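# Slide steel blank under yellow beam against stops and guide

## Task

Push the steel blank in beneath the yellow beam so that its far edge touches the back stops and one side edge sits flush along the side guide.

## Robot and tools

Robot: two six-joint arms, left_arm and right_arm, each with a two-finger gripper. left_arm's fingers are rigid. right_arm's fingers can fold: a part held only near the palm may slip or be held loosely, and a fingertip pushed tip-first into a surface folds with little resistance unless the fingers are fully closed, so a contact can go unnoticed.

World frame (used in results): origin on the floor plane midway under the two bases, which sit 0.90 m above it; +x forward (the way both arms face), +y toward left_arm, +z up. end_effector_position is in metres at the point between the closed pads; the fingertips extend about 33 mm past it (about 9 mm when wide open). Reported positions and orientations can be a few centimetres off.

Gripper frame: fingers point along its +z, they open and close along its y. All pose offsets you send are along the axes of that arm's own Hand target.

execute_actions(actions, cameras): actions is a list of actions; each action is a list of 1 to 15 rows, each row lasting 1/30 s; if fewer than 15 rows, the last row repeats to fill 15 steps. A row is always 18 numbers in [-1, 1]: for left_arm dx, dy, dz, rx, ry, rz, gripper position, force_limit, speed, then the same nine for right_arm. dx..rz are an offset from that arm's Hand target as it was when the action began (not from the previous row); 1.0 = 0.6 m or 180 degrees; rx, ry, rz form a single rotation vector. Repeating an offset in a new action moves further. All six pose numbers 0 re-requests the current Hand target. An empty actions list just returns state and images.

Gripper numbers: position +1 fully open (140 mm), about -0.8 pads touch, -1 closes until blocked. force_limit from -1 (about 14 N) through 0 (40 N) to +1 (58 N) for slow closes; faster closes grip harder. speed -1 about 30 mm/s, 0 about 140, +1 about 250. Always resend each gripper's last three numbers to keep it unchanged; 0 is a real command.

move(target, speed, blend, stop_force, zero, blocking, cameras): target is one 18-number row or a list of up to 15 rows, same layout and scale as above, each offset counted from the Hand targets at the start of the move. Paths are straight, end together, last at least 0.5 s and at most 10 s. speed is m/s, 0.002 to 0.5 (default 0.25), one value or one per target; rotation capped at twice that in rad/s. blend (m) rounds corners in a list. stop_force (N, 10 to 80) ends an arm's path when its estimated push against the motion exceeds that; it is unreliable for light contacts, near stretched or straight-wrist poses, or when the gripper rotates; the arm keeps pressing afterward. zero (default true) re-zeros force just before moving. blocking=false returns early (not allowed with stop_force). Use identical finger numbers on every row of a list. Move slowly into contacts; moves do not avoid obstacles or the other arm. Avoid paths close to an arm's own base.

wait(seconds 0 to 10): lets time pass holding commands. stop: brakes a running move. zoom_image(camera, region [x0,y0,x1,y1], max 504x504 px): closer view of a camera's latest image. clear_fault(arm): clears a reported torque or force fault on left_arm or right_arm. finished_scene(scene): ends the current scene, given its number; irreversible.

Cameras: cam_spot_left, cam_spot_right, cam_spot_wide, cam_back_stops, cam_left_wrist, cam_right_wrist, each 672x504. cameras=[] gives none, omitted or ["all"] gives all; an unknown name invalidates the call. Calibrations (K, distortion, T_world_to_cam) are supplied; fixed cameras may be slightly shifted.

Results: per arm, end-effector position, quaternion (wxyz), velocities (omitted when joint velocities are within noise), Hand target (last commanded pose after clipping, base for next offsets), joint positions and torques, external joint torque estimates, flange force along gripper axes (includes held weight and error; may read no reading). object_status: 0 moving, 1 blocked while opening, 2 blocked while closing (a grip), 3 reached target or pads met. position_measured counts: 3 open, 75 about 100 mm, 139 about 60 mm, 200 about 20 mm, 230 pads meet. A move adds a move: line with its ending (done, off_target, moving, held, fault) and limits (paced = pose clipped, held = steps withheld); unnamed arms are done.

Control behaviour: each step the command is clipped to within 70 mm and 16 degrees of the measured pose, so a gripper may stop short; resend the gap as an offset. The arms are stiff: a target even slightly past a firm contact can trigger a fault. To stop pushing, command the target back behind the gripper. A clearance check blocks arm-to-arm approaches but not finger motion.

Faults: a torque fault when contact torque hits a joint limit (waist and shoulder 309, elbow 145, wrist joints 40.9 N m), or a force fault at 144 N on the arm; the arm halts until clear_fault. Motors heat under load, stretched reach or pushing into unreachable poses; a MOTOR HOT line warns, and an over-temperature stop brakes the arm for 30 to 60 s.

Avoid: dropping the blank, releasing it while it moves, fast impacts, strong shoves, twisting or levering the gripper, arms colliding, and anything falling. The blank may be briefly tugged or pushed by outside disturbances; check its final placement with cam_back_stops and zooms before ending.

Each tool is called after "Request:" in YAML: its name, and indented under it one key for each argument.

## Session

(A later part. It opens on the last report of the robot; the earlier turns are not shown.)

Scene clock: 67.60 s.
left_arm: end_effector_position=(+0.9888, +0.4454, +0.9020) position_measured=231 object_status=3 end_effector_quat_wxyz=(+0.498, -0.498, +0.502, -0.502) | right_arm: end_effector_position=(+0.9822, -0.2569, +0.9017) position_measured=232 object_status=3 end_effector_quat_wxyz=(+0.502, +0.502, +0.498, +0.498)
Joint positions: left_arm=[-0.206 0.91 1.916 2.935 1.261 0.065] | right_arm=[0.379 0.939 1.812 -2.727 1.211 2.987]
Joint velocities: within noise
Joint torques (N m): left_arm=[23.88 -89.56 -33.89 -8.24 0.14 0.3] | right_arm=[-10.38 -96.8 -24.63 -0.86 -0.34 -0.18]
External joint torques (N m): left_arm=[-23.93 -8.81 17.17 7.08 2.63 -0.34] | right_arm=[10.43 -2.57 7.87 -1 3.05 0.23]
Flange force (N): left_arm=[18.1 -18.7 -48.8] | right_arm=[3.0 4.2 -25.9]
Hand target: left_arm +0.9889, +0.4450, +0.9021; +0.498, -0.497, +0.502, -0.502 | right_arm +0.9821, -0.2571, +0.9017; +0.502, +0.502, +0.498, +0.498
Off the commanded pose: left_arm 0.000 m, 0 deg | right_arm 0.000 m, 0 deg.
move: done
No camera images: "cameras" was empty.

Now press into the stops.

Request:
move:
  target: [0,0,0.01,0,0,0,-1,1,-1,0,0,0.0117,0,0,0,-1,1,-1]
  speed: 0.006
  stop_force: 45
  cameras: ["cam_back_stops","cam_spot_left"]

Request:
zoom_image:
  camera: "cam_back_stops"
  region: [140, 220, 210, 270]

Request:
zoom_image:
  camera: "cam_back_stops"
  region: [410, 215, 480, 265]

Request:
zoom_image:
  camera: "cam_back_stops"
  region: [500, 215, 570, 265]

Request:
zoom_image:
  camera: "cam_spot_left"
  region: [190, 250, 290, 330]

Scene clock: 71.33 s.
left_arm: end_effector_position=(+0.9901, +0.4448, +0.9020) position_measured=231 object_status=3 end_effector_quat_wxyz=(+0.498, -0.497, +0.502, -0.502) | right_arm: end_effector_position=(+0.9833, -0.2572, +0.9017) position_measured=232 object_status=3 end_effector_quat_wxyz=(+0.502, +0.502, +0.498, +0.498)
Joint positions: left_arm=[-0.206 0.91 1.913 2.935 1.259 0.065] | right_arm=[0.378 0.94 1.81 -2.727 1.21 2.986]
Joint velocities: within noise
Joint torques (N m): left_arm=[4.91 -86.08 -58.16 -0.55 -4.87 0.29] | right_arm=[-33.98 -97.83 -44.52 2.25 -1.99 -0.23]
External joint torques (N m): left_arm=[-4.94 -12.07 41.61 -0.61 7.62 -0.33] | right_arm=[34.07 -1.49 27.7 -4.12 4.7 0.27]
Flange force (N): left_arm=[-6.0 -30.1 -103.2] | right_arm=[11.0 9.3 -77.0]
Hand target: left_arm +0.9901, +0.4448, +0.9020; +0.498, -0.497, +0.502, -0.502 (not the last commanded pose) | right_arm +0.9833, -0.2572, +0.9018; +0.502, +0.502, +0.498, +0.498 (not the last commanded pose)
Off the commanded pose: left_arm 0.005 m, 0 deg | right_arm 0.006 m, 0 deg.
move: contact (left_arm, right_arm)
Images, in order (width x height): cam_spot_left 672x504, cam_back_stops 672x504.

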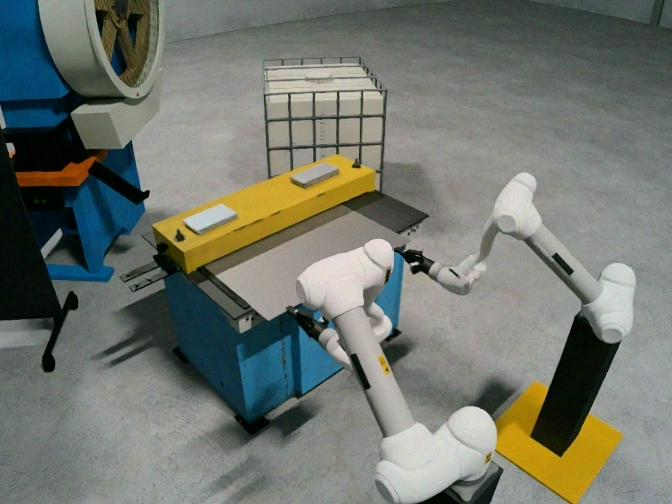

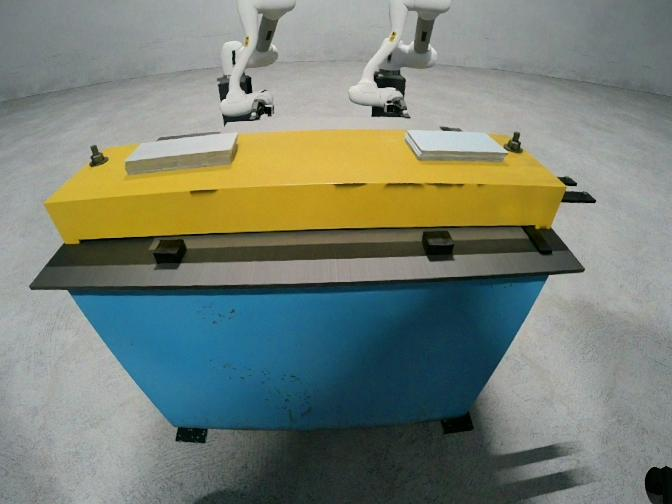

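Scaled by 7.200 from the camera's 672x504 image, which has a finer 960x720 frame.

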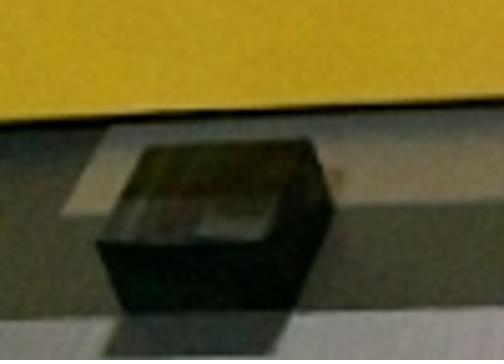

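Scaled by 7.200 from the camera's 672x504 image, which has a finer 960x720 frame.

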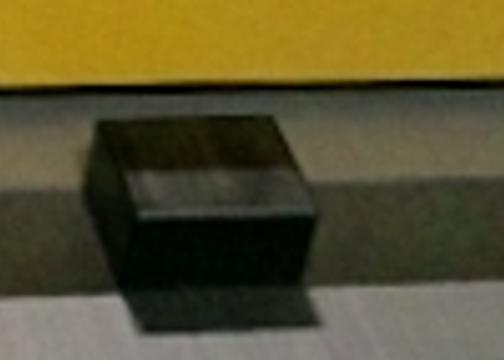

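Scaled by 7.200 from the camera's 672x504 image, which has a finer 960x720 frame.

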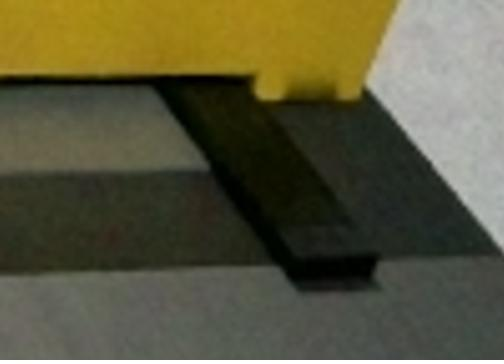

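Scaled by 5.040 from the camera's 672x504 image, which has a finer 960x720 frame.

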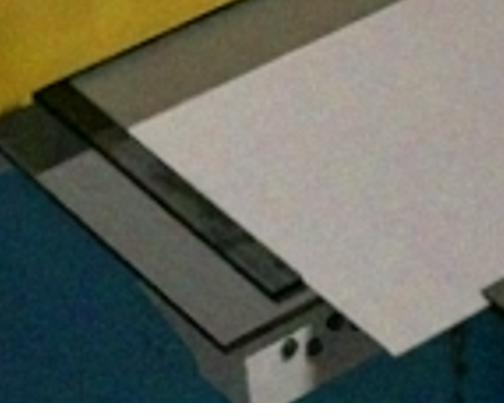

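Request:
execute_actions:
  actions:
    - [[0,0,-0.0008,0,0,0,-0.3,-1,-0.5,0,0,-0.0008,0,0,0,-0.3,-1,-0.5]]
    - [[0,0,0,0,0,0,-0.3,-1,-0.5,0,0,0,0,0,0,-0.3,-1,-0.5]]
  cameras: []

Request:
move:
  target:
    - [0,0,-0.1667,0,0,0,-0.8,-1,0,0,0,-0.1667,0,0,0,-0.8,-1,0]
    - [-0.18,-0.5,0.04,-0.2597,-0.2597,-0.4498,-0.8,-1,0,0,0,-0.1667,0,0,0,-0.8,-1,0]
  speed: 0.4
  cameras: ["cam_left_wrist","cam_back_stops"]

Request:
zoom_image:
  camera: "cam_left_wrist"
  region: [280, 0, 420, 140]

Request:
zoom_image:
  camera: "cam_back_stops"
  region: [140, 220, 210, 270]

Request:
zoom_image:
  camera: "cam_back_stops"
  region: [410, 215, 480, 265]

Request:
zoom_image:
  camera: "cam_back_stops"
  region: [500, 215, 570, 265]

Scene clock: 77.43 s.
left_arm: end_effector_position=(+0.9896, +0.4448, +0.9020) position_measured=167 object_status=3 end_effector_quat_wxyz=(+0.498, -0.497, +0.502, -0.502) | right_arm: end_effector_position=(+0.9828, -0.2572, +0.9017) position_measured=167 object_status=3 end_effector_quat_wxyz=(+0.502, +0.502, +0.498, +0.498)
Joint positions: left_arm=[-0.206 0.91 1.914 2.935 1.26 0.065] | right_arm=[0.378 0.94 1.811 -2.727 1.211 2.986]
Joint velocities: within noise
Joint torques (N m): left_arm=[-1.42 -91.96 -16.57 -0.95 2.86 -0.09] | right_arm=[-0.27 -100.9 -17.65 -2.01 1.93 -0.15]
External joint torques (N m): left_arm=[1.39 -6.58 -0.14 -0.21 -0.09 0.04] | right_arm=[0.03 1.59 0.9 0.15 0.77 0.19]
External joint torques at the end of the 1st action: left_arm=[1.51 -6.3 -0.2 -0.19 -0.1 -0.04] | right_arm=[0.69 2 0.71 0.09 0.69 0.16]
Flange force (N): left_arm=[-2.2 -10.8 -2.7] | right_arm=[-0.6 -2.9 -2.0]
Flange force at the end of the 1st action (N): left_arm=[-2.4 -10.3 -2.4] | right_arm=[0.6 -3.5 -1.6]
Hand target: left_arm +0.9896, +0.4448, +0.9020; +0.498, -0.497, +0.502, -0.502 | right_arm +0.9828, -0.2572, +0.9018; +0.502, +0.502, +0.498, +0.498
Off the commanded pose: left_arm 0.000 m, 0 deg | right_arm 0.000 m, 0 deg.
No camera images: "cameras" was empty.

Scene clock: 80.90 s.
left_arm: end_effector_position=(+1.0145, +0.5523, +1.2022) position_measured=229 object_status=3 end_effector_quat_wxyz=(+0.001, +0.966, -0.004, +0.259) | right_arm: end_effector_position=(+0.8828, -0.2563, +0.9017) position_measured=229 object_status=3 end_effector_quat_wxyz=(+0.502, +0.502, +0.498, +0.498)
Joint positions: left_arm=[-0.036 0.503 1.258 0.018 0.857 1.535] | right_arm=[0.439 0.891 1.994 -2.681 1.34 3.028]
Joint velocities: within noise
Joint torques (N m): left_arm=[-1.7 -86.43 -42.76 4.37 -1.43 -0.06] | right_arm=[-0.42 -91.58 -12.28 -1.35 1.99 -0.12]
External joint torques (N m): left_arm=[1.66 -5.81 0.22 -0.11 0 0.06] | right_arm=[0.22 0.9 1.15 0.11 0.73 0.16]
Flange force (N): left_arm=[-8.0 -2.0 -6.4] | right_arm=[-0.9 -1.9 -2.8]
Hand target: left_arm +1.0145, +0.5523, +1.2021; +0.001, +0.966, -0.004, +0.259 | right_arm +0.8828, -0.2563, +0.9017; +0.502, +0.502, +0.498, +0.498
Off the commanded pose: left_arm 0.000 m, 0 deg | right_arm 0.000 m, 0 deg.
move: done; limits=paced
camera_calibration:
cam_left_wrist: T_world_to_cam=[[-0.0243198, -0.999331, -0.0273177, 0.621226], [-0.985123, 0.0286063, -0.169454, 1.18779], [0.170122, 0.0227902, -0.985159, 1.1401], [0, 0, 0, 1]] pos_world=[0.991266, 0.560849, 1.34143]
Images, in order (width x height): cam_back_stops 672x504, cam_left_wrist 672x504.

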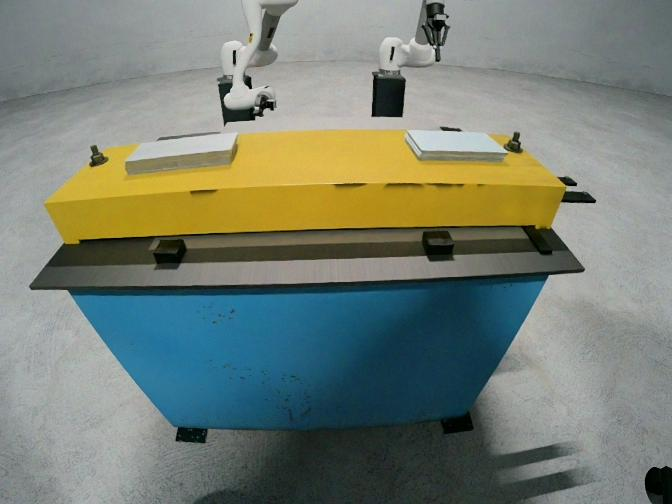

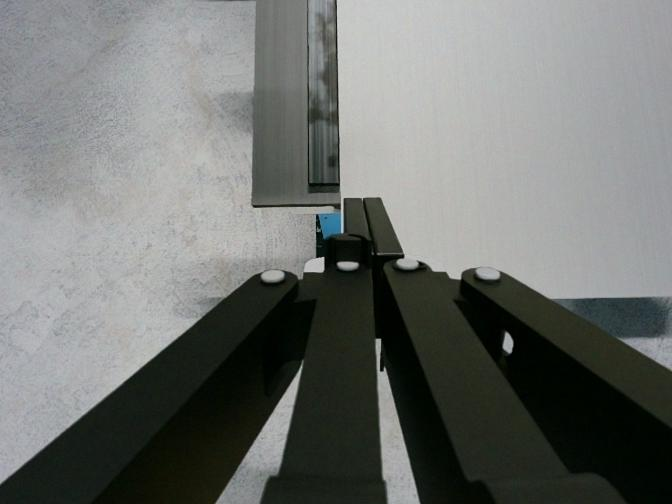

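Scaled by 3.600 from the camera's 672x504 image, which has a finer 960x720 frame.

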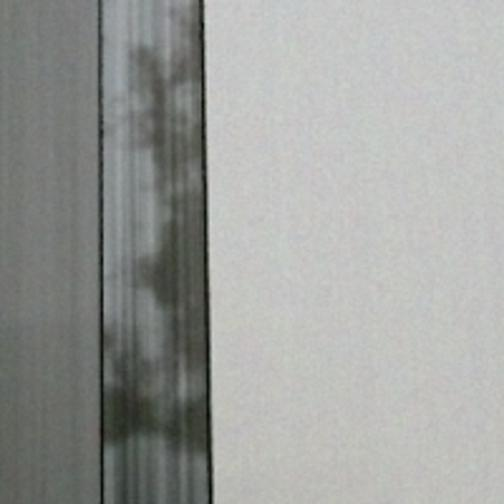

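Scaled by 7.200 from the camera's 672x504 image, which has a finer 960x720 frame.

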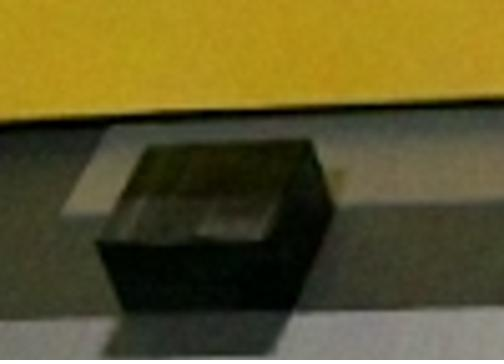

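Scaled by 7.200 from the camera's 672x504 image, which has a finer 960x720 frame.

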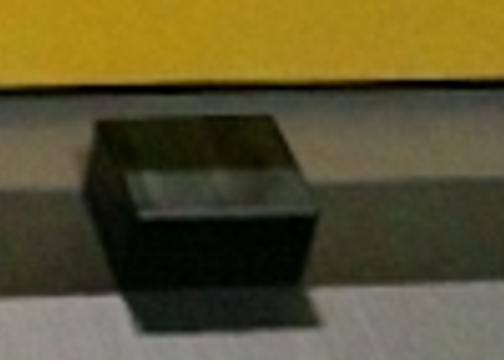

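Scaled by 7.200 from the camera's 672x504 image, which has a finer 960x720 frame.

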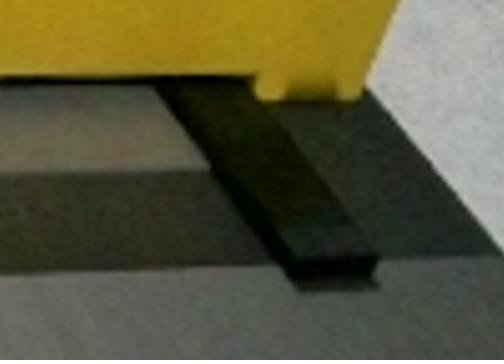

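Request:
finished_scene:
  scene: 2

The scene is finished: the task was done.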